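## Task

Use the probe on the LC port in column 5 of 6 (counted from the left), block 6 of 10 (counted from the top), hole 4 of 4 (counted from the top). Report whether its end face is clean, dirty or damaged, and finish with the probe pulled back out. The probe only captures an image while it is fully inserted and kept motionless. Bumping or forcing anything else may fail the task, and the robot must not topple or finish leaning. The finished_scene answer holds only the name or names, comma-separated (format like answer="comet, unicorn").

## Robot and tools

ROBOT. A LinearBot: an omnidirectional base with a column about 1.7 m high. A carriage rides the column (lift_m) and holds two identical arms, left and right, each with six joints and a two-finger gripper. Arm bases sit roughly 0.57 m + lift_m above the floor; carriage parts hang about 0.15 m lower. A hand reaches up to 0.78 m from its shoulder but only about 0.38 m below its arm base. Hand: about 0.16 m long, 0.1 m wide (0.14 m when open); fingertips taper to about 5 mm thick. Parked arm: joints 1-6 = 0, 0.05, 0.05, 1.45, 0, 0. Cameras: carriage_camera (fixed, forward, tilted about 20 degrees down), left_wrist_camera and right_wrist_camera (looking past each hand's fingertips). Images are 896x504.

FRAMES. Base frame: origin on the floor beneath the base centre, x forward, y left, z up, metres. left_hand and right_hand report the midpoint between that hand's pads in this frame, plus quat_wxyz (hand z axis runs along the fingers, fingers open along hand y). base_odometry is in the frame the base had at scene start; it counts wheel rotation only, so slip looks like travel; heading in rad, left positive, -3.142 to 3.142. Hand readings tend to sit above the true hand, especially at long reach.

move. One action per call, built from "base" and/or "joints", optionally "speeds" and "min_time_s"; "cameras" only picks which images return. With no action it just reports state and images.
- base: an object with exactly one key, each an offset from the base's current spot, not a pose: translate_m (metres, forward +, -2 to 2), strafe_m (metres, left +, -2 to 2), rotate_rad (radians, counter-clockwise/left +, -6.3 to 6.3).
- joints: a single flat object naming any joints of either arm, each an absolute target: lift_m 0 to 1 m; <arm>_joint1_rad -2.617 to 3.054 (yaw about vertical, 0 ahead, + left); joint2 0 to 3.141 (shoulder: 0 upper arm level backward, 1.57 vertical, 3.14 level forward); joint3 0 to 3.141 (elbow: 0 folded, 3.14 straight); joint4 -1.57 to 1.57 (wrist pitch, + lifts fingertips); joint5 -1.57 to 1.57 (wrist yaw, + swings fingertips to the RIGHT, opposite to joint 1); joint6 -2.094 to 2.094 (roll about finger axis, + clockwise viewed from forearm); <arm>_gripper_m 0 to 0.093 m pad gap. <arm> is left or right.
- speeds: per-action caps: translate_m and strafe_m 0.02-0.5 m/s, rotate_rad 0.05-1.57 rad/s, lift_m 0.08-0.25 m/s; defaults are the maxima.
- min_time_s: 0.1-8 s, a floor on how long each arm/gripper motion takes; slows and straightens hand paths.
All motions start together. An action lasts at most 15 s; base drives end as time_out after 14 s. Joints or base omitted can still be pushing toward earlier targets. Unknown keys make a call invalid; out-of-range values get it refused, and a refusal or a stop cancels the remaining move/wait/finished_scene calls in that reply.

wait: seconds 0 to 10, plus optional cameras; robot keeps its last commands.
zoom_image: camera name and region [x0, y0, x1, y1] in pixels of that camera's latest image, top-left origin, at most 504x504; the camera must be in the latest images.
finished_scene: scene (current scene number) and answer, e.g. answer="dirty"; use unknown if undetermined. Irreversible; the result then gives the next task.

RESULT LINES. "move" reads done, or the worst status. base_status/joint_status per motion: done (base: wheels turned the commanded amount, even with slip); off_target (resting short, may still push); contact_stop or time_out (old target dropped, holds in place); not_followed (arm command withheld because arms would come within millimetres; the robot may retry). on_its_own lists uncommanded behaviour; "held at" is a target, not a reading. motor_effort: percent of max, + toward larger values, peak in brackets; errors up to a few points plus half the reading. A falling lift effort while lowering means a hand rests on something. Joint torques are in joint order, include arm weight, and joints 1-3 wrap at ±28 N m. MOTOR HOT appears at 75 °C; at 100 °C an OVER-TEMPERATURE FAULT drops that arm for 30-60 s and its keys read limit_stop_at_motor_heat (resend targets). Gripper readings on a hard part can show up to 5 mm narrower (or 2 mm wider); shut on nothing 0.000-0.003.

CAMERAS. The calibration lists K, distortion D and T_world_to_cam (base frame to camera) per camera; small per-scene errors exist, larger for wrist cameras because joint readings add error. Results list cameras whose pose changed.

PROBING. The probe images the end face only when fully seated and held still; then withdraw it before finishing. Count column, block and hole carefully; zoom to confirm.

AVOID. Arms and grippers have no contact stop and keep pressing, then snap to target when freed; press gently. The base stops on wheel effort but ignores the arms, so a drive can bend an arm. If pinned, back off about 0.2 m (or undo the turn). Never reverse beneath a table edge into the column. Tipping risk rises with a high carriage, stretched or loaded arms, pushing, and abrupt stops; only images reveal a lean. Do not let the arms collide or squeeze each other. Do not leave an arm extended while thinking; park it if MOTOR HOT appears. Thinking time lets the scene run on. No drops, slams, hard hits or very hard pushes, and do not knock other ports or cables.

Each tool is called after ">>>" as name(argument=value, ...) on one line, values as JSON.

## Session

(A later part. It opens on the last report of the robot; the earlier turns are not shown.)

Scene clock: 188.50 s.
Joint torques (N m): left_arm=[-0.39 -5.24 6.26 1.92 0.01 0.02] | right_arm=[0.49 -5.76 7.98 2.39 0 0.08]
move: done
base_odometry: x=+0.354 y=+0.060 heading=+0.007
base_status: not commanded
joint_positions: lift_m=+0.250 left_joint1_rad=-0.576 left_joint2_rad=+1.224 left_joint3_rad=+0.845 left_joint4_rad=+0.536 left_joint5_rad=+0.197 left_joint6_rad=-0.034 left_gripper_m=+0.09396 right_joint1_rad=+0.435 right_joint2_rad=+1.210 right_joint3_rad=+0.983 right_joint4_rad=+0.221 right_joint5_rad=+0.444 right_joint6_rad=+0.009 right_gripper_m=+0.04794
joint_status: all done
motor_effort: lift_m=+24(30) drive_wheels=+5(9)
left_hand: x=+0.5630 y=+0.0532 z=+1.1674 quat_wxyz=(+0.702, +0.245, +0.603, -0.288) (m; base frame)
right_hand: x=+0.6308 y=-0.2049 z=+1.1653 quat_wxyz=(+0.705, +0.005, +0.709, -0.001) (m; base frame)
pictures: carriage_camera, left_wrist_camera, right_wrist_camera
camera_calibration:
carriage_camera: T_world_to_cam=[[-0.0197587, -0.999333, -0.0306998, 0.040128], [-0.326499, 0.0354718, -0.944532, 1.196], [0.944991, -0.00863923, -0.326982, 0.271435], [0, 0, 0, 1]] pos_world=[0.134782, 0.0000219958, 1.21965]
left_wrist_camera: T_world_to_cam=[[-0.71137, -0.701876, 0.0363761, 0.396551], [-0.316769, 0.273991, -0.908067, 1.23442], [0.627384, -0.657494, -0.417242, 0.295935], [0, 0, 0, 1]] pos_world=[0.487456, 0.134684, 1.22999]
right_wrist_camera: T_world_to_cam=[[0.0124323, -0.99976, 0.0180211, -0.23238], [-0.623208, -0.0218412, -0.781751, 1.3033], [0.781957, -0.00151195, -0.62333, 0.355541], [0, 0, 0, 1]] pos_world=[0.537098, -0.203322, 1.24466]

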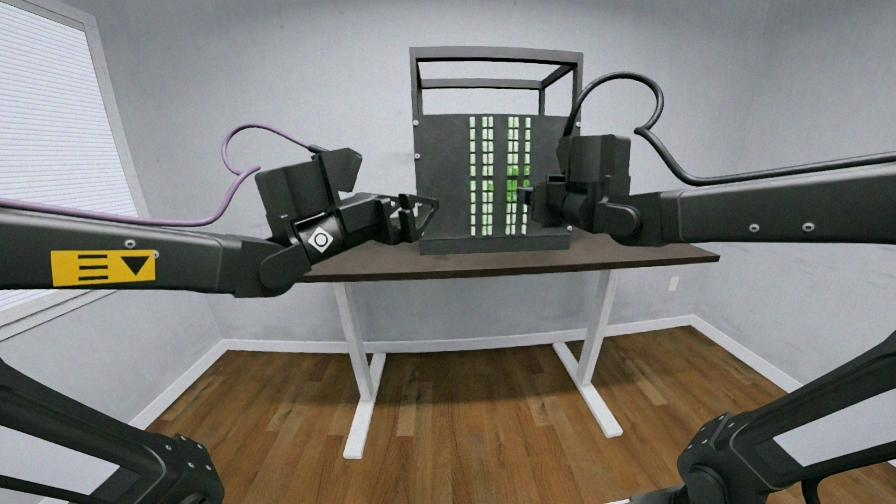

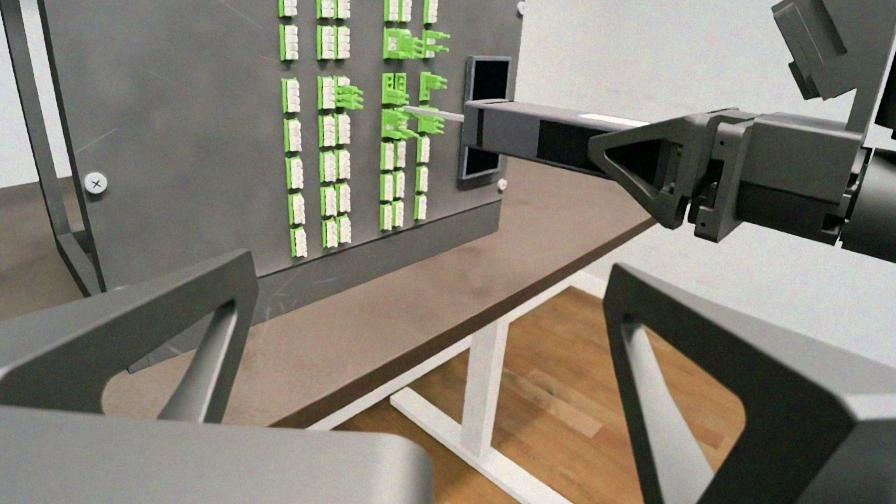

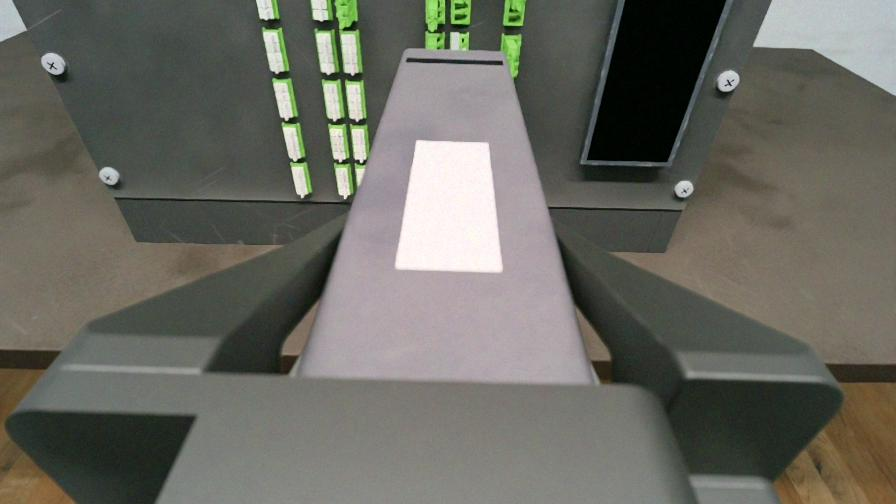

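>>> move(joints={"lift_m": 0.257, "right_joint4_rad": 0.272})

>>> zoom_image(camera="right_wrist_camera", region=[420, 0, 480, 60])

Scene clock: 192.10 s.
Joint torques (N m): left_arm=[-0.64 -5.41 6.27 1.9 0.05 -0.05] | right_arm=[0.55 -5.78 7.97 2.48 -0.01 0.08]
move: off_target
base_odometry: x=+0.354 y=+0.060 heading=+0.007
base_status: not commanded
joint_positions: lift_m=+0.257 left_joint1_rad=-0.576 left_joint2_rad=+1.224 left_joint3_rad=+0.845 left_joint4_rad=+0.536 left_joint5_rad=+0.197 left_joint6_rad=-0.034 left_gripper_m=+0.09396 right_joint1_rad=+0.435 right_joint2_rad=+1.210 right_joint3_rad=+0.983 right_joint4_rad=+0.223 right_joint5_rad=+0.444 right_joint6_rad=+0.009 right_gripper_m=+0.04794
joint_status: right_joint4_rad off_target (ended at +0.222, target +0.272); the others done
motor_effort: lift_m=+24(31) drive_wheels=+4(8)
left_hand: x=+0.5630 y=+0.0532 z=+1.1747 quat_wxyz=(+0.703, +0.245, +0.603, -0.288) (m; base frame)
right_hand: x=+0.6308 y=-0.2049 z=+1.1728 quat_wxyz=(+0.706, +0.006, +0.708, +0.000) (m; base frame)
pictures: carriage_camera, left_wrist_camera, right_wrist_camera
camera_calibration:
carriage_camera: T_world_to_cam=[[-0.0197587, -0.999333, -0.0306998, 0.0403491], [-0.326499, 0.0354718, -0.944532, 1.2028], [0.944991, -0.00863923, -0.326982, 0.273789], [0, 0, 0, 1]] pos_world=[0.134782, 0.0000219958, 1.22685]
left_wrist_camera: T_world_to_cam=[[-0.711355, -0.701896, 0.0362818, 0.396326], [-0.316488, 0.273806, -0.908221, 1.2411], [0.627543, -0.65755, -0.416915, 0.298569], [0, 0, 0, 1]] pos_world=[0.487355, 0.134685, 1.23729]
right_wrist_camera: T_world_to_cam=[[0.0124102, -0.999772, 0.0173983, -0.231727], [-0.622096, -0.021342, -0.78265, 1.30973], [0.782843, -0.00111063, -0.622219, 0.358515], [0, 0, 0, 1]] pos_world=[0.536994, -0.203323, 1.25217]

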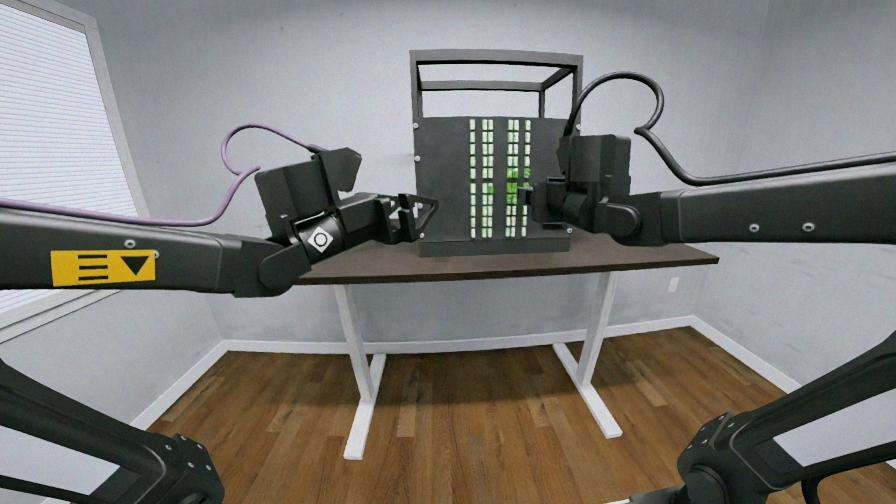

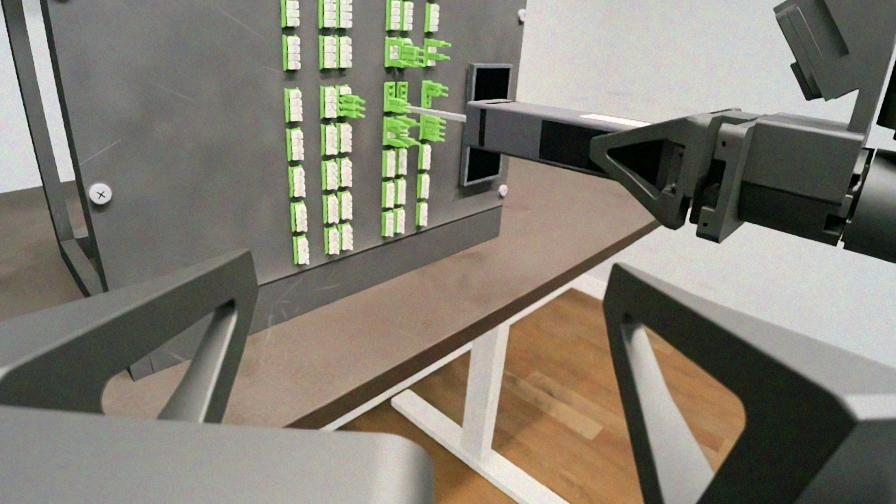

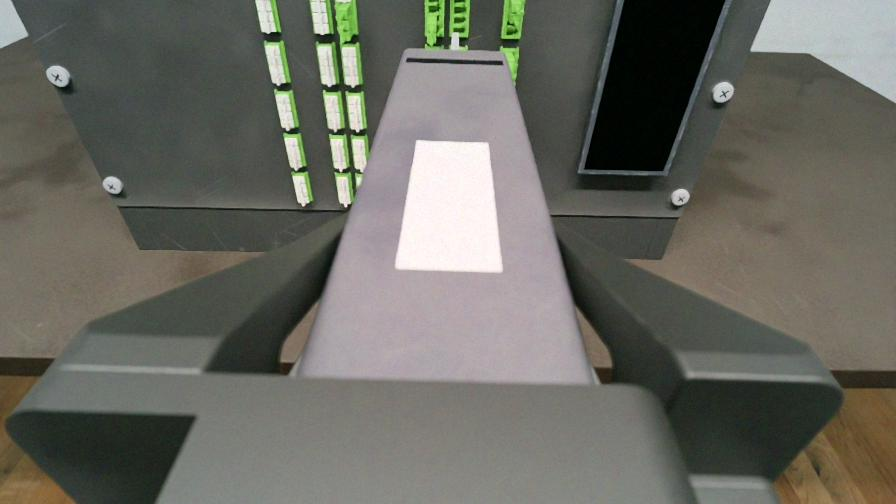

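Scaled by 8.400 from the camera's 896x504 image, which has a finer 1280x720 frame.

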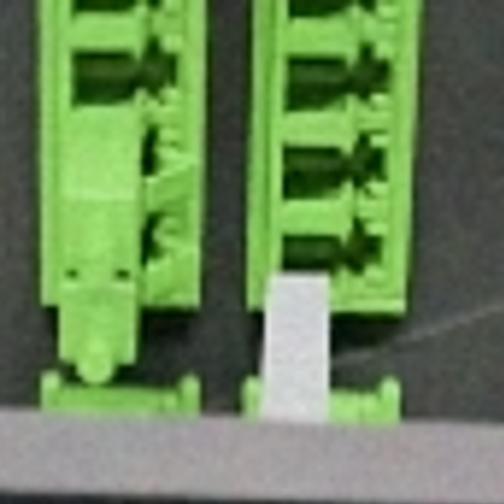

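>>> move(joints={"lift_m": 0.258}, base={"strafe_m": -0.0017}, speeds={"strafe_m": 0.02}, cameras=[])

>>> move(base={"translate_m": 0.004}, speeds={"translate_m": 0.02})

>>> zoom_image(camera="right_wrist_camera", region=[420, 0, 480, 60])

Scene clock: 195.57 s.
Joint torques (N m): left_arm=[-0.42 -5.39 6.13 1.89 0.02 0.01] | right_arm=[0.43 -5.76 8.03 2.5 0.01 0.09]
move: done
base_odometry: x=+0.354 y=+0.058 heading=+0.008
base_status: done
joint_positions: lift_m=+0.258 left_joint1_rad=-0.577 left_joint2_rad=+1.224 left_joint3_rad=+0.845 left_joint4_rad=+0.536 left_joint5_rad=+0.198 left_joint6_rad=-0.034 left_gripper_m=+0.09396 right_joint1_rad=+0.436 right_joint2_rad=+1.210 right_joint3_rad=+0.983 right_joint4_rad=+0.221 right_joint5_rad=+0.444 right_joint6_rad=+0.009 right_gripper_m=+0.04794
joint_status: all done
motor_effort: lift_m=+24(27) drive_wheels=+6(10)
left_hand: x=+0.5629 y=+0.0530 z=+1.1755 quat_wxyz=(+0.702, +0.246, +0.603, -0.289) (m; base frame)
right_hand: x=+0.6307 y=-0.2045 z=+1.1734 quat_wxyz=(+0.705, +0.005, +0.709, +0.000) (m; base frame)
pictures: none
No camera images: "cameras" was empty.

Scene clock: 196.17 s.
Joint torques (N m): left_arm=[-0.53 -5.38 6.19 1.88 0.04 0.01] | right_arm=[0.44 -5.78 8.01 2.51 0 0.08]
move: done
base_odometry: x=+0.358 y=+0.058 heading=+0.008
base_status: done
joint_positions: lift_m=+0.258 left_joint1_rad=-0.577 left_joint2_rad=+1.224 left_joint3_rad=+0.845 left_joint4_rad=+0.535 left_joint5_rad=+0.198 left_joint6_rad=-0.034 left_gripper_m=+0.09396 right_joint1_rad=+0.436 right_joint2_rad=+1.210 right_joint3_rad=+0.983 right_joint4_rad=+0.219 right_joint5_rad=+0.443 right_joint6_rad=+0.009 right_gripper_m=+0.04794
joint_status: not commanded
motor_effort: lift_m=+24(24) drive_wheels=-6(13)
left_hand: x=+0.5629 y=+0.0530 z=+1.1754 quat_wxyz=(+0.702, +0.246, +0.603, -0.289) (m; base frame)
right_hand: x=+0.6307 y=-0.2044 z=+1.1730 quat_wxyz=(+0.705, +0.005, +0.709, +0.000) (m; base frame)
pictures: carriage_camera, left_wrist_camera, right_wrist_camera
camera_calibration:
carriage_camera: T_world_to_cam=[[-0.0197587, -0.999333, -0.0306998, 0.0403767], [-0.326499, 0.0354718, -0.944532, 1.20365], [0.944991, -0.00863923, -0.326982, 0.274083], [0, 0, 0, 1]] pos_world=[0.134782, 0.0000219958, 1.22775]
left_wrist_camera: T_world_to_cam=[[-0.711861, -0.701373, 0.0364774, 0.396094], [-0.317112, 0.274643, -0.907751, 1.24149], [0.626653, -0.65776, -0.417921, 0.300474], [0, 0, 0, 1]] pos_world=[0.487362, 0.134482, 1.23809]
right_wrist_camera: T_world_to_cam=[[0.0140181, -0.999727, 0.0186805, -0.233687], [-0.624285, -0.0233443, -0.780848, 1.30862], [0.781071, -0.00071591, -0.624442, 0.362491], [0, 0, 0, 1]] pos_world=[0.537099, -0.202815, 1.25256]

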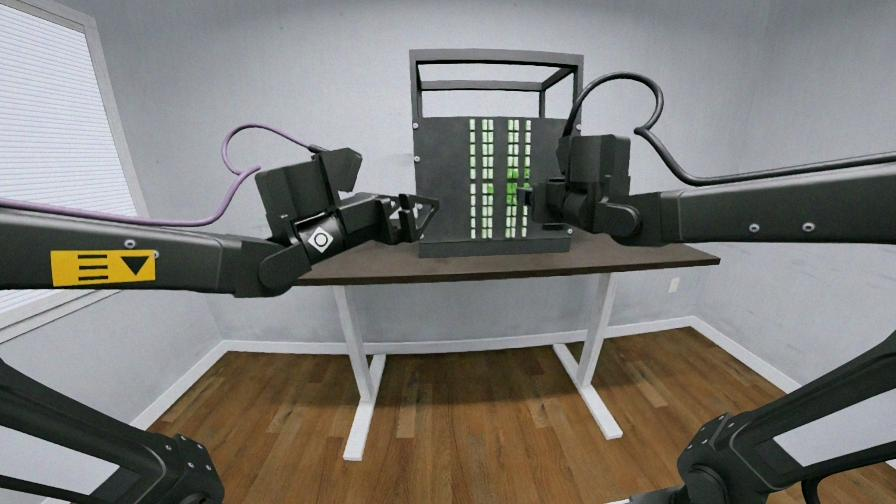

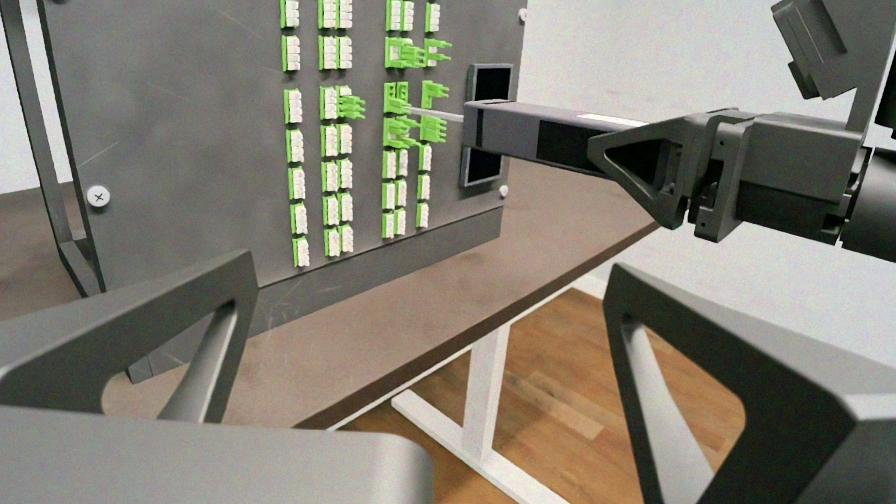

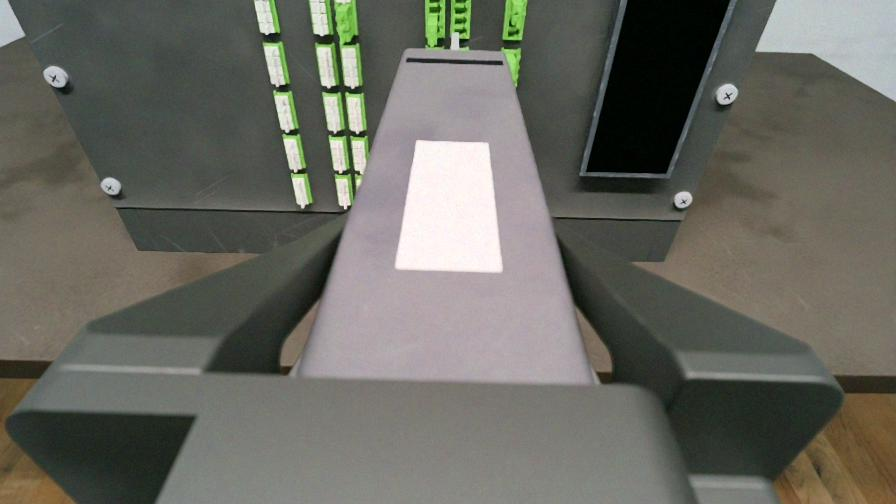

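Scaled by 8.400 from the camera's 896x504 image, which has a finer 1280x720 frame.

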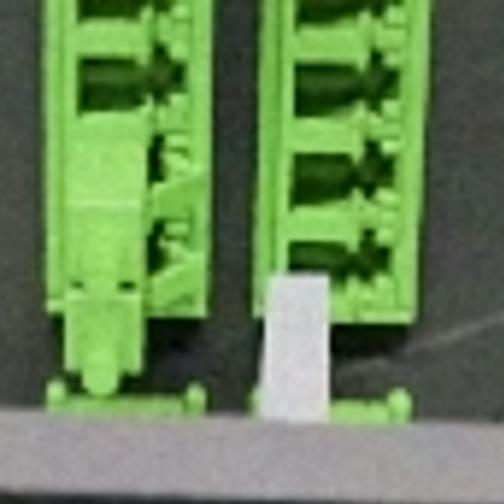

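>>> move(joints={"lift_m": 0.2593}, base={"rotate_rad": -0.0024}, speeds={"rotate_rad": 0.05})

>>> zoom_image(camera="right_wrist_camera", region=[420, 0, 480, 60])

Scene clock: 202.20 s.
Joint torques (N m): left_arm=[-0.42 -5.16 6.34 1.89 -0.01 0.02] | right_arm=[0.44 -5.78 8.02 2.53 0.01 0.08]
move: done
base_odometry: x=+0.358 y=+0.058 heading=+0.006
base_status: done
joint_positions: lift_m=+0.259 left_joint1_rad=-0.577 left_joint2_rad=+1.224 left_joint3_rad=+0.845 left_joint4_rad=+0.535 left_joint5_rad=+0.198 left_joint6_rad=-0.034 left_gripper_m=+0.09396 right_joint1_rad=+0.436 right_joint2_rad=+1.210 right_joint3_rad=+0.983 right_joint4_rad=+0.219 right_joint5_rad=+0.443 right_joint6_rad=+0.009 right_gripper_m=+0.04794
joint_status: all done
motor_effort: lift_m=+25(25) drive_wheels=+6(10)
left_hand: x=+0.5629 y=+0.0530 z=+1.1767 quat_wxyz=(+0.702, +0.246, +0.603, -0.289) (m; base frame)
right_hand: x=+0.6307 y=-0.2044 z=+1.1741 quat_wxyz=(+0.705, +0.004, +0.710, -0.001) (m; base frame)
pictures: carriage_camera, left_wrist_camera, right_wrist_camera
camera_calibration:
carriage_camera: T_world_to_cam=[[-0.0197587, -0.999333, -0.0306998, 0.0404166], [-0.326499, 0.0354718, -0.944532, 1.20488], [0.944991, -0.00863923, -0.326982, 0.274508], [0, 0, 0, 1]] pos_world=[0.134782, 0.0000219958, 1.22905]
left_wrist_camera: T_world_to_cam=[[-0.711847, -0.701392, 0.0363833, 0.396229], [-0.316867, 0.274496, -0.907881, 1.2427], [0.626793, -0.657801, -0.417647, 0.300681], [0, 0, 0, 1]] pos_world=[0.487361, 0.134583, 1.23939]
right_wrist_camera: T_world_to_cam=[[0.0140596, -0.99972, 0.0190296, -0.234167], [-0.624784, -0.0236423, -0.78044, 1.30926], [0.780671, -0.000916691, -0.624942, 0.364038], [0, 0, 0, 1]] pos_world=[0.537101, -0.202814, 1.25375]

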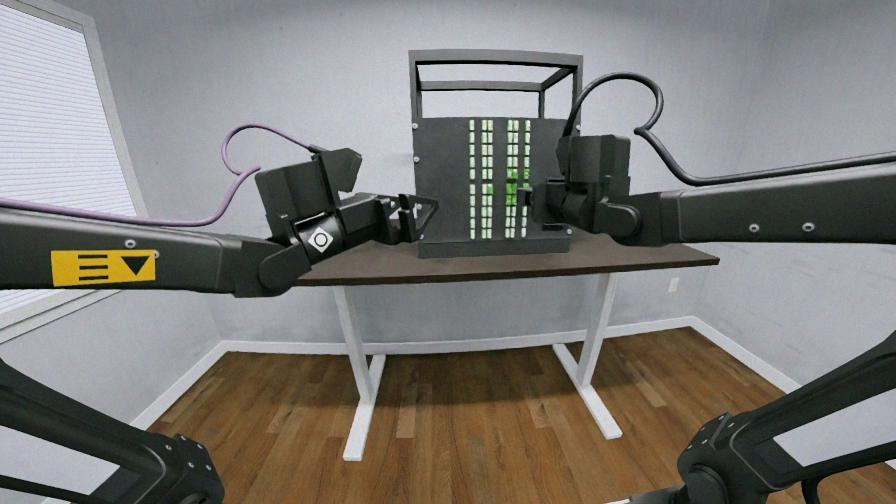

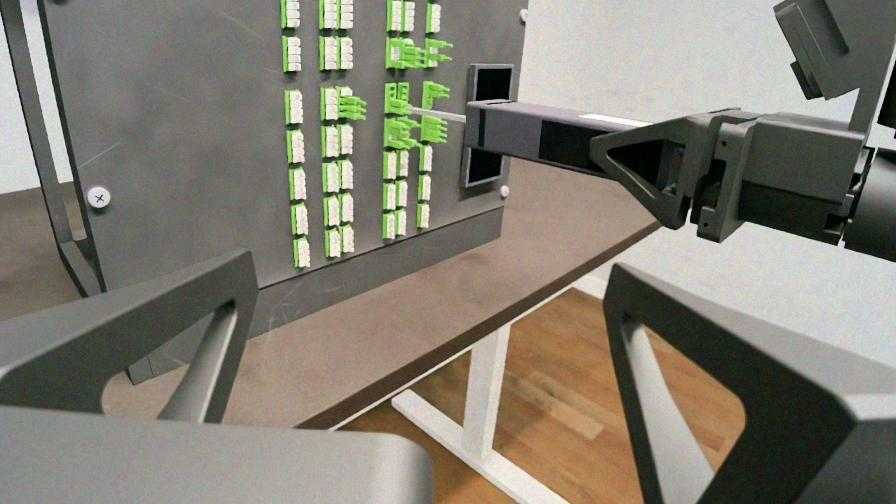

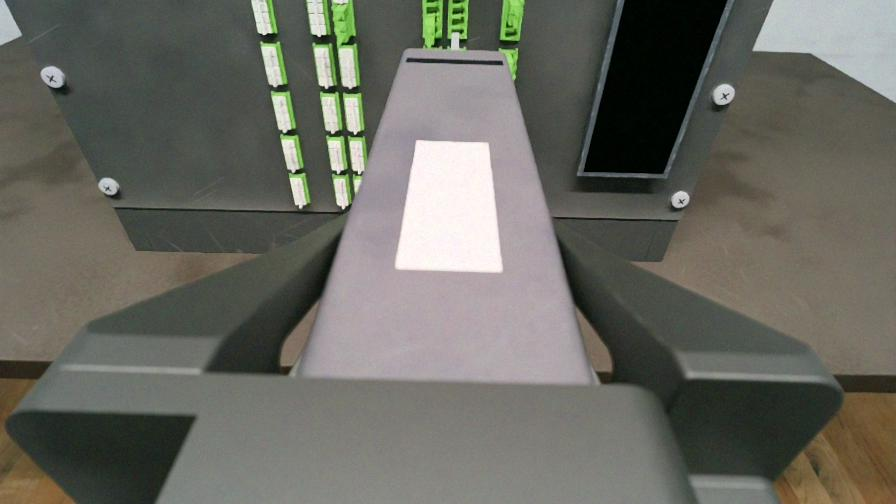

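Scaled by 8.400 from the camera's 896x504 image, which has a finer 1280x720 frame.

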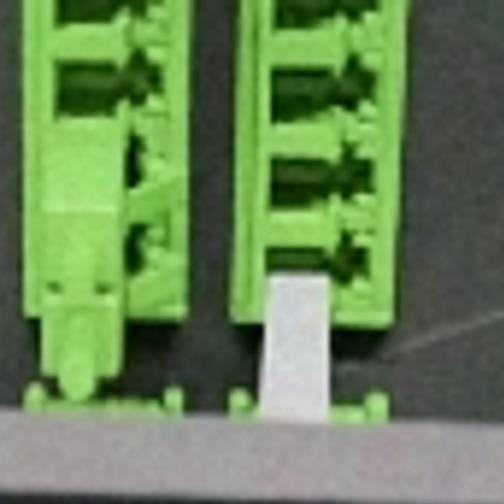

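>>> move(base={"rotate_rad": -0.0006}, speeds={"rotate_rad": 0.05})

>>> zoom_image(camera="right_wrist_camera", region=[420, 0, 480, 60])

Scene clock: 204.47 s.
Joint torques (N m): left_arm=[-0.53 -5.3 6.38 1.87 0.04 0] | right_arm=[0.42 -5.79 8.01 2.52 0 0.08]
move: done
base_odometry: x=+0.358 y=+0.058 heading=+0.006
base_status: done
joint_positions: lift_m=+0.259 left_joint1_rad=-0.577 left_joint2_rad=+1.224 left_joint3_rad=+0.845 left_joint4_rad=+0.535 left_joint5_rad=+0.198 left_joint6_rad=-0.034 left_gripper_m=+0.09396 right_joint1_rad=+0.436 right_joint2_rad=+1.210 right_joint3_rad=+0.983 right_joint4_rad=+0.219 right_joint5_rad=+0.443 right_joint6_rad=+0.009 right_gripper_m=+0.04794
joint_status: not commanded
motor_effort: lift_m=+25(25) drive_wheels=-7(11)
left_hand: x=+0.5629 y=+0.0530 z=+1.1767 quat_wxyz=(+0.702, +0.246, +0.603, -0.289) (m; base frame)
right_hand: x=+0.6307 y=-0.2044 z=+1.1741 quat_wxyz=(+0.705, +0.004, +0.710, -0.001) (m; base frame)
pictures: carriage_camera, left_wrist_camera, right_wrist_camera
camera_calibration:
carriage_camera: T_world_to_cam=[[-0.0197587, -0.999333, -0.0306998, 0.0404166], [-0.326499, 0.0354718, -0.944532, 1.20488], [0.944991, -0.00863923, -0.326982, 0.274508], [0, 0, 0, 1]] pos_world=[0.134782, 0.0000219958, 1.22905]
left_wrist_camera: T_world_to_cam=[[-0.711847, -0.701392, 0.0363833, 0.396229], [-0.316867, 0.274496, -0.907881, 1.2427], [0.626793, -0.657801, -0.417647, 0.300681], [0, 0, 0, 1]] pos_world=[0.487361, 0.134583, 1.23939]
right_wrist_camera: T_world_to_cam=[[0.0140596, -0.99972, 0.0190296, -0.234167], [-0.624784, -0.0236423, -0.78044, 1.30926], [0.780671, -0.000916691, -0.624942, 0.364038], [0, 0, 0, 1]] pos_world=[0.537101, -0.202814, 1.25375]

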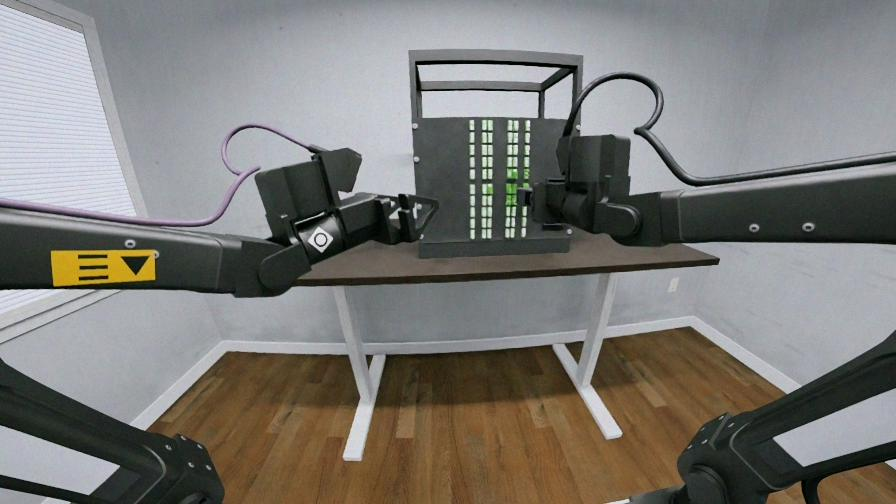

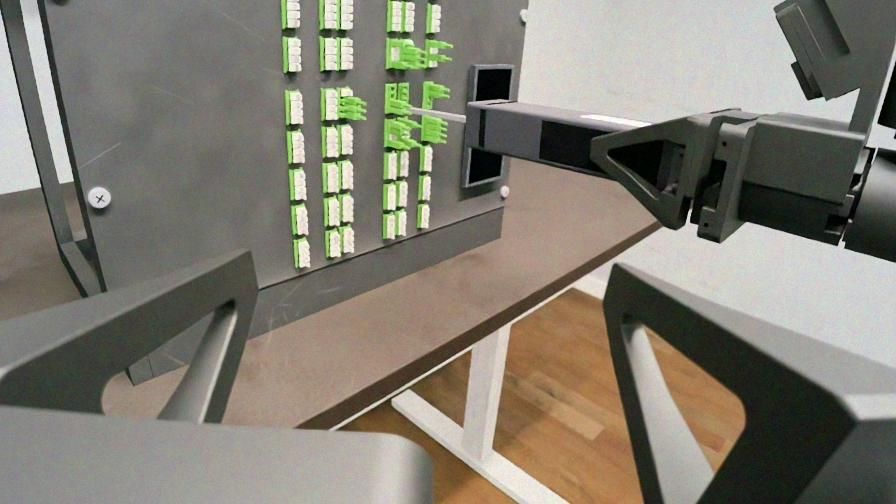

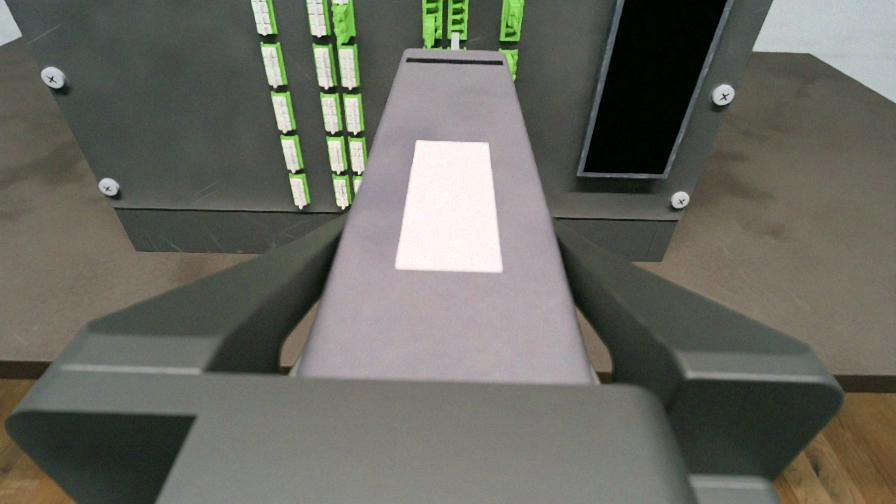

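Scaled by 8.400 from the camera's 896x504 image, which has a finer 1280x720 frame.

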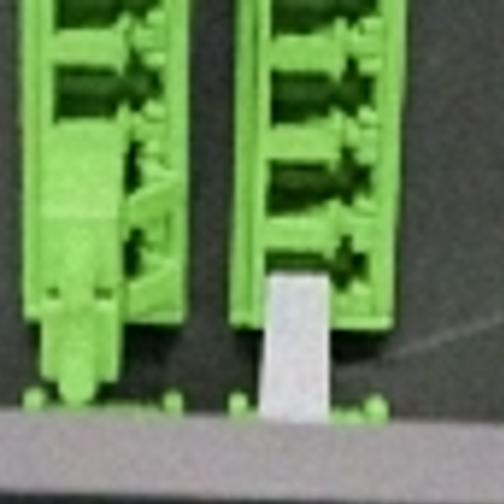

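>>> move(joints={"lift_m": 0.2598}, base={"rotate_rad": -0.001}, speeds={"rotate_rad": 0.05}, cameras=[])

>>> wait(seconds=0.3, cameras=["right_wrist_camera"])

>>> zoom_image(camera="right_wrist_camera", region=[420, 0, 480, 60])

Scene clock: 207.43 s.
Joint torques (N m): left_arm=[-0.55 -5.23 6.19 1.91 -0.03 0.02] | right_arm=[0.44 -5.75 8.03 2.52 0 0.08]
move: done
base_odometry: x=+0.358 y=+0.058 heading=+0.006
base_status: done
joint_positions: lift_m=+0.260 left_joint1_rad=-0.577 left_joint2_rad=+1.224 left_joint3_rad=+0.845 left_joint4_rad=+0.535 left_joint5_rad=+0.198 left_joint6_rad=-0.034 left_gripper_m=+0.09396 right_joint1_rad=+0.436 right_joint2_rad=+1.210 right_joint3_rad=+0.983 right_joint4_rad=+0.219 right_joint5_rad=+0.443 right_joint6_rad=+0.009 right_gripper_m=+0.04794
joint_status: all done
motor_effort: lift_m=+25(26) drive_wheels=+7(10)
left_hand: x=+0.5629 y=+0.0530 z=+1.1772 quat_wxyz=(+0.702, +0.246, +0.603, -0.289) (m; base frame)
right_hand: x=+0.6307 y=-0.2044 z=+1.1746 quat_wxyz=(+0.705, +0.004, +0.710, -0.001) (m; base frame)
pictures: none
No camera images: "cameras" was empty.

Scene clock: 207.73 s.
Joint torques (N m): left_arm=[-0.73 -5.27 6.13 1.91 0.04 0] | right_arm=[0.43 -5.79 8.02 2.53 0 0.08]
base_odometry: x=+0.358 y=+0.058 heading=+0.006
base_status: done
joint_positions: lift_m=+0.260 left_joint1_rad=-0.577 left_joint2_rad=+1.224 left_joint3_rad=+0.845 left_joint4_rad=+0.535 left_joint5_rad=+0.198 left_joint6_rad=-0.034 left_gripper_m=+0.09396 right_joint1_rad=+0.436 right_joint2_rad=+1.210 right_joint3_rad=+0.983 right_joint4_rad=+0.219 right_joint5_rad=+0.443 right_joint6_rad=+0.009 right_gripper_m=+0.04794
joint_status: all done
motor_effort: lift_m=+25(26) drive_wheels=+5(10)
left_hand: x=+0.5629 y=+0.0530 z=+1.1772 quat_wxyz=(+0.702, +0.246, +0.603, -0.289) (m; base frame)
right_hand: x=+0.6307 y=-0.2044 z=+1.1746 quat_wxyz=(+0.705, +0.004, +0.710, -0.001) (m; base frame)
wait: 0.30 s; at rest by 0.27 s
pictures: right_wrist_camera
camera_calibration:
right_wrist_camera: T_world_to_cam=[[0.0140596, -0.99972, 0.0190296, -0.234174], [-0.624784, -0.0236423, -0.78044, 1.30957], [0.780671, -0.000916691, -0.624942, 0.364288], [0, 0, 0, 1]] pos_world=[0.537101, -0.202814, 1.25415]

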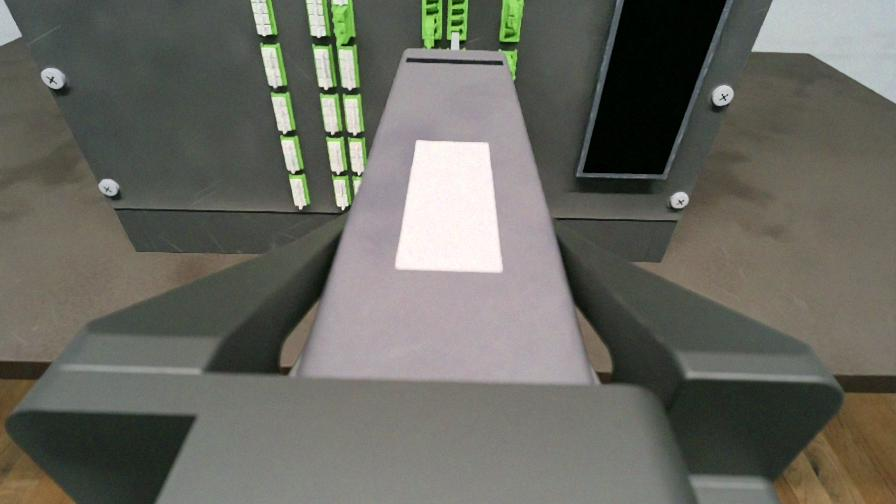

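Scaled by 8.400 from the camera's 896x504 image, which has a finer 1280x720 frame.

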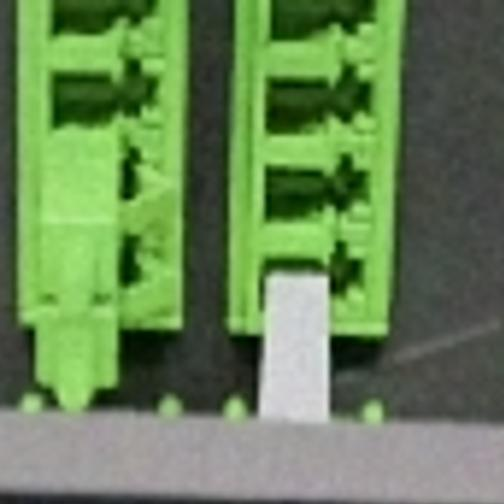

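>>> move(base={"translate_m": 0.006}, speeds={"translate_m": 0.02}, cameras=["right_wrist_camera"])

>>> zoom_image(camera="right_wrist_camera", region=[420, 0, 480, 60])

Scene clock: 211.27 s.
Joint torques (N m): left_arm=[-0.57 -5.46 6.35 1.89 0 0.05] | right_arm=[0.02 -4.85 8.02 2.65 -0.01 0.08]
move: done
base_odometry: x=+0.364 y=+0.058 heading=+0.006
base_status: done
joint_positions: lift_m=+0.260 left_joint1_rad=-0.577 left_joint2_rad=+1.224 left_joint3_rad=+0.845 left_joint4_rad=+0.535 left_joint5_rad=+0.198 left_joint6_rad=-0.034 left_gripper_m=+0.09396 right_joint1_rad=+0.441 right_joint2_rad=+1.199 right_joint3_rad=+0.983 right_joint4_rad=+0.205 right_joint5_rad=+0.444 right_joint6_rad=+0.009 right_gripper_m=+0.04794
joint_status: not commanded
motor_effort: lift_m=+25(25) drive_wheels=+2(13)
left_hand: x=+0.5629 y=+0.0530 z=+1.1770 quat_wxyz=(+0.702, +0.246, +0.603, -0.289) (m; base frame)
right_hand: x=+0.6279 y=-0.2037 z=+1.1753 quat_wxyz=(+0.703, +0.002, +0.711, +0.000) (m; base frame)
pictures: right_wrist_camera
camera_calibration:
right_wrist_camera: T_world_to_cam=[[0.018226, -0.999625, 0.0204367, -0.237715], [-0.627065, -0.0273489, -0.778487, 1.30682], [0.778754, 0.00137362, -0.627328, 0.37148], [0, 0, 0, 1]] pos_world=[0.534504, -0.202396, 1.25524]

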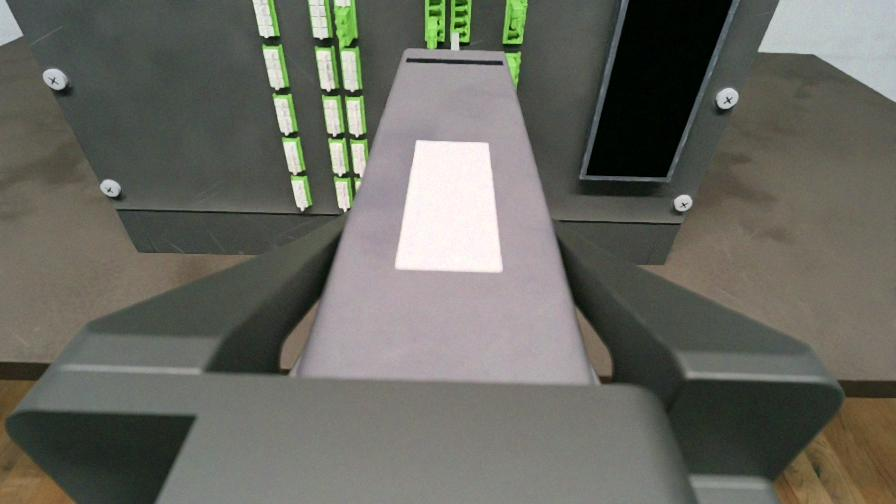

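Scaled by 8.400 from the camera's 896x504 image, which has a finer 1280x720 frame.

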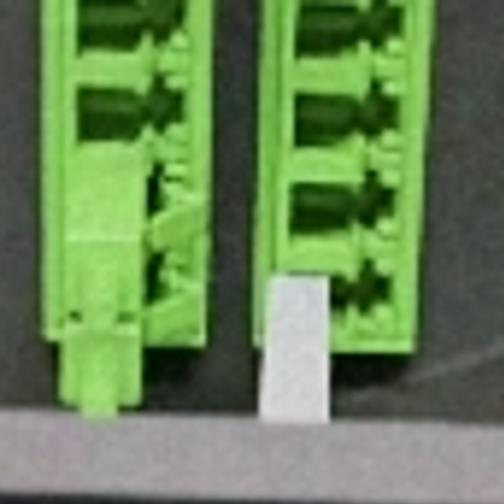

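>>> move(base={"translate_m": -0.008}, speeds={"translate_m": 0.03}, cameras=[])

>>> move(base={"translate_m": 0.002}, joints={"lift_m": 0.2602}, speeds={"translate_m": 0.02}, cameras=["right_wrist_camera"])

>>> zoom_image(camera="right_wrist_camera", region=[420, 0, 480, 60])

Scene clock: 218.63 s.
Joint torques (N m): left_arm=[-0.49 -5.37 6.28 1.9 0.02 -0.01] | right_arm=[0.09 -4.85 8.06 2.62 0 0.08]
move: done
base_odometry: x=+0.356 y=+0.058 heading=+0.006
base_status: done
joint_positions: lift_m=+0.260 left_joint1_rad=-0.577 left_joint2_rad=+1.224 left_joint3_rad=+0.845 left_joint4_rad=+0.534 left_joint5_rad=+0.198 left_joint6_rad=-0.034 left_gripper_m=+0.09396 right_joint1_rad=+0.440 right_joint2_rad=+1.199 right_joint3_rad=+0.983 right_joint4_rad=+0.208 right_joint5_rad=+0.444 right_joint6_rad=+0.009 right_gripper_m=+0.04794
joint_status: not commanded
motor_effort: lift_m=+25(25) drive_wheels=+4(11)
left_hand: x=+0.5629 y=+0.0529 z=+1.1769 quat_wxyz=(+0.702, +0.246, +0.603, -0.289) (m; base frame)
right_hand: x=+0.6279 y=-0.2040 z=+1.1760 quat_wxyz=(+0.704, +0.003, +0.710, +0.001) (m; base frame)
pictures: none
No camera images: "cameras" was empty.

Scene clock: 219.23 s.
Joint torques (N m): left_arm=[-0.5 -5.24 6.28 1.93 0 0] | right_arm=[0.14 -4.96 8.1 2.59 0.01 0.08]
move: done
base_odometry: x=+0.358 y=+0.058 heading=+0.007
base_status: done
joint_positions: lift_m=+0.260 left_joint1_rad=-0.577 left_joint2_rad=+1.224 left_joint3_rad=+0.845 left_joint4_rad=+0.534 left_joint5_rad=+0.197 left_joint6_rad=-0.034 left_gripper_m=+0.09396 right_joint1_rad=+0.439 right_joint2_rad=+1.200 right_joint3_rad=+0.983 right_joint4_rad=+0.213 right_joint5_rad=+0.442 right_joint6_rad=+0.009 right_gripper_m=+0.04794
joint_status: all done
motor_effort: lift_m=+25(26) drive_wheels=+3(11)
left_hand: x=+0.5630 y=+0.0530 z=+1.1772 quat_wxyz=(+0.702, +0.246, +0.603, -0.288) (m; base frame)
right_hand: x=+0.6282 y=-0.2043 z=+1.1772 quat_wxyz=(+0.706, +0.004, +0.709, +0.001) (m; base frame)
pictures: right_wrist_camera
camera_calibration:
right_wrist_camera: T_world_to_cam=[[0.0173837, -0.999695, 0.0175472, -0.234382], [-0.62231, -0.0245543, -0.782386, 1.31063], [0.782578, 0.00268094, -0.622547, 0.364693], [0, 0, 0, 1]] pos_world=[0.534289, -0.203106, 1.25657]

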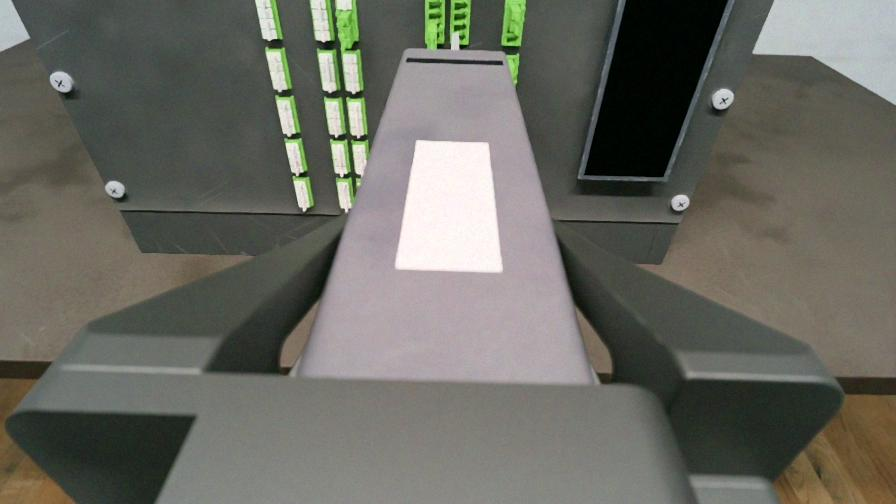

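Scaled by 8.400 from the camera's 896x504 image, which has a finer 1280x720 frame.

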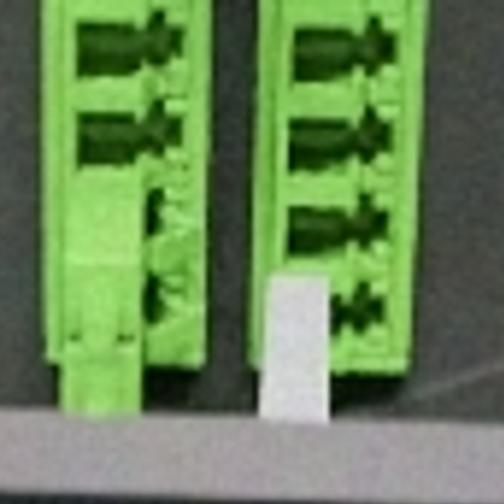

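>>> move(joints={"lift_m": 0.2568}, base={"rotate_rad": -0.0022}, speeds={"rotate_rad": 0.05}, cameras=[])

>>> move(base={"translate_m": 0.003}, speeds={"translate_m": 0.02}, cameras=["right_wrist_camera"])

>>> zoom_image(camera="right_wrist_camera", region=[420, 0, 480, 60])

Scene clock: 224.30 s.
Joint torques (N m): left_arm=[-0.5 -5.44 6.12 1.95 0.05 -0.02] | right_arm=[0.21 -5.03 8.05 2.57 0.01 0.08]
move: done
base_odometry: x=+0.358 y=+0.059 heading=+0.005
base_status: done
joint_positions: lift_m=+0.257 left_joint1_rad=-0.577 left_joint2_rad=+1.224 left_joint3_rad=+0.845 left_joint4_rad=+0.532 left_joint5_rad=+0.197 left_joint6_rad=-0.034 left_gripper_m=+0.09396 right_joint1_rad=+0.439 right_joint2_rad=+1.201 right_joint3_rad=+0.983 right_joint4_rad=+0.213 right_joint5_rad=+0.442 right_joint6_rad=+0.009 right_gripper_m=+0.04794
joint_status: all done
motor_effort: lift_m=+24(25) drive_wheels=+7(11)
left_hand: x=+0.5630 y=+0.0529 z=+1.1733 quat_wxyz=(+0.701, +0.246, +0.604, -0.288) (m; base frame)
right_hand: x=+0.6284 y=-0.2042 z=+1.1737 quat_wxyz=(+0.706, +0.004, +0.709, +0.001) (m; base frame)
pictures: none
No camera images: "cameras" was empty.

Scene clock: 224.93 s.
Joint torques (N m): left_arm=[-0.44 -5.2 6.15 1.92 0.01 -0.01] | right_arm=[0.25 -4.96 8.08 2.56 0.02 0.08]
move: done
base_odometry: x=+0.361 y=+0.058 heading=+0.005
base_status: done
joint_positions: lift_m=+0.257 left_joint1_rad=-0.577 left_joint2_rad=+1.224 left_joint3_rad=+0.845 left_joint4_rad=+0.534 left_joint5_rad=+0.197 left_joint6_rad=-0.034 left_gripper_m=+0.09396 right_joint1_rad=+0.438 right_joint2_rad=+1.201 right_joint3_rad=+0.983 right_joint4_rad=+0.214 right_joint5_rad=+0.442 right_joint6_rad=+0.009 right_gripper_m=+0.04794
joint_status: not commanded
motor_effort: lift_m=+24(24) drive_wheels=-1(12)
left_hand: x=+0.5630 y=+0.0530 z=+1.1738 quat_wxyz=(+0.702, +0.245, +0.604, -0.288) (m; base frame)
right_hand: x=+0.6284 y=-0.2043 z=+1.1740 quat_wxyz=(+0.706, +0.004, +0.708, +0.001) (m; base frame)
pictures: right_wrist_camera
camera_calibration:
right_wrist_camera: T_world_to_cam=[[0.0174016, -0.999699, 0.0172783, -0.234101], [-0.621699, -0.0243527, -0.782878, 1.3085], [0.783063, 0.00288141, -0.621936, 0.361501], [0, 0, 0, 1]] pos_world=[0.534487, -0.203207, 1.25327]

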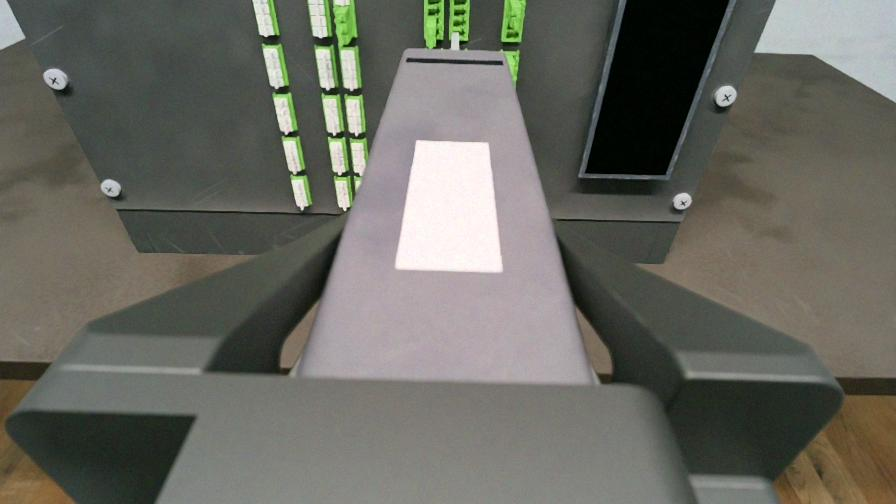

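Scaled by 8.400 from the camera's 896x504 image, which has a finer 1280x720 frame.

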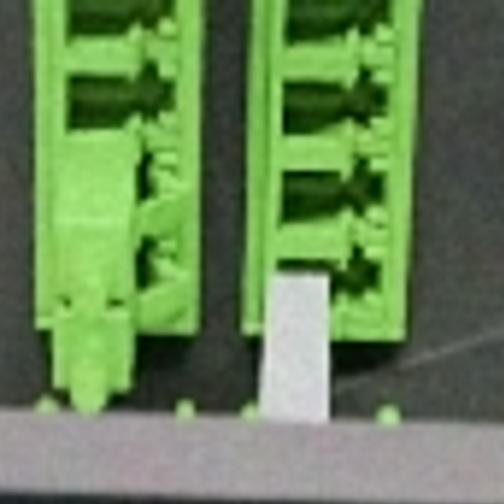

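>>> move(joints={"lift_m": 0.257}, base={"rotate_rad": -0.0015}, speeds={"rotate_rad": 0.05}, cameras=[])

>>> wait(seconds=0.3, cameras=["right_wrist_camera"])

>>> zoom_image(camera="right_wrist_camera", region=[420, 0, 480, 60])

Scene clock: 228.43 s.
Joint torques (N m): left_arm=[-0.35 -5.35 6.35 1.94 0 0.01] | right_arm=[0.24 -4.96 8.02 2.57 0.02 0.08]
move: done
base_odometry: x=+0.361 y=+0.058 heading=+0.004
base_status: done
joint_positions: lift_m=+0.257 left_joint1_rad=-0.577 left_joint2_rad=+1.224 left_joint3_rad=+0.845 left_joint4_rad=+0.534 left_joint5_rad=+0.197 left_joint6_rad=-0.034 left_gripper_m=+0.09396 right_joint1_rad=+0.438 right_joint2_rad=+1.201 right_joint3_rad=+0.983 right_joint4_rad=+0.214 right_joint5_rad=+0.442 right_joint6_rad=+0.009 right_gripper_m=+0.04794
joint_status: all done
motor_effort: lift_m=+25(25) drive_wheels=+4(4)
left_hand: x=+0.5630 y=+0.0530 z=+1.1739 quat_wxyz=(+0.702, +0.245, +0.604, -0.288) (m; base frame)
right_hand: x=+0.6284 y=-0.2043 z=+1.1741 quat_wxyz=(+0.706, +0.004, +0.708, +0.001) (m; base frame)
pictures: none
No camera images: "cameras" was empty.

Scene clock: 228.73 s.
Joint torques (N m): left_arm=[-0.43 -5.37 6.43 1.89 0.03 0.01] | right_arm=[0.23 -4.98 8.05 2.56 0.02 0.09]
base_odometry: x=+0.361 y=+0.058 heading=+0.004
base_status: done
joint_positions: lift_m=+0.257 left_joint1_rad=-0.577 left_joint2_rad=+1.224 left_joint3_rad=+0.845 left_joint4_rad=+0.534 left_joint5_rad=+0.197 left_joint6_rad=-0.034 left_gripper_m=+0.09396 right_joint1_rad=+0.438 right_joint2_rad=+1.201 right_joint3_rad=+0.983 right_joint4_rad=+0.214 right_joint5_rad=+0.442 right_joint6_rad=+0.009 right_gripper_m=+0.04794
joint_status: all done
motor_effort: lift_m=+25(25) drive_wheels=+4(4)
left_hand: x=+0.5630 y=+0.0530 z=+1.1739 quat_wxyz=(+0.702, +0.245, +0.604, -0.288) (m; base frame)
right_hand: x=+0.6284 y=-0.2043 z=+1.1741 quat_wxyz=(+0.706, +0.004, +0.708, +0.001) (m; base frame)
wait: 0.30 s; at rest by 0.27 s
pictures: right_wrist_camera
camera_calibration:
right_wrist_camera: T_world_to_cam=[[0.0174016, -0.999699, 0.0172783, -0.234103], [-0.621699, -0.0243527, -0.782878, 1.30858], [0.783063, 0.00288141, -0.621936, 0.361563], [0, 0, 0, 1]] pos_world=[0.534487, -0.203207, 1.25337]

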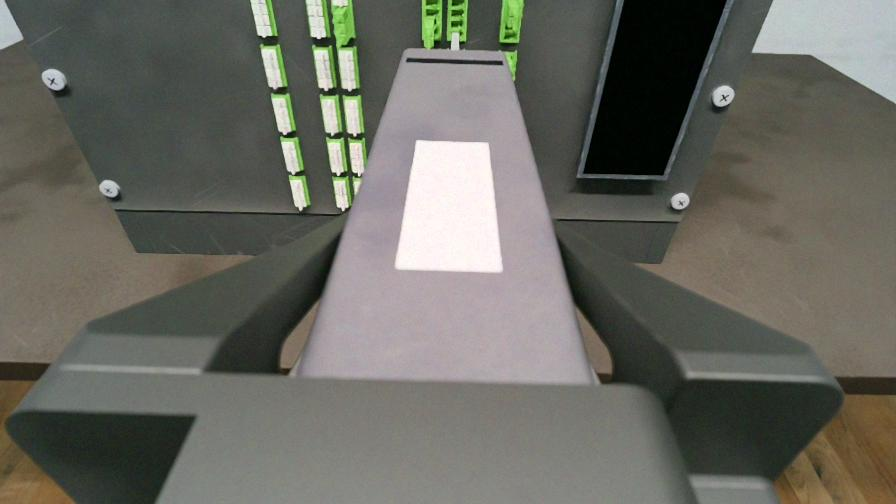

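Scaled by 8.400 from the camera's 896x504 image, which has a finer 1280x720 frame.

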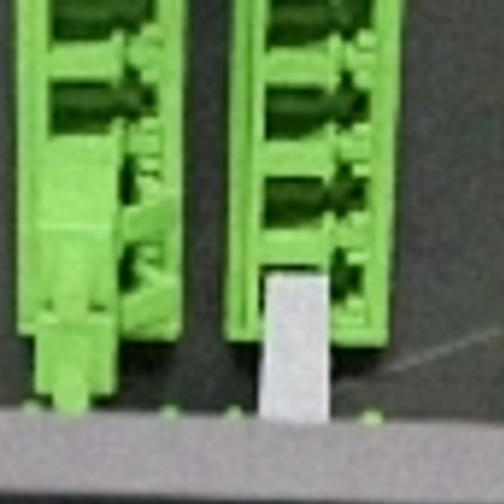

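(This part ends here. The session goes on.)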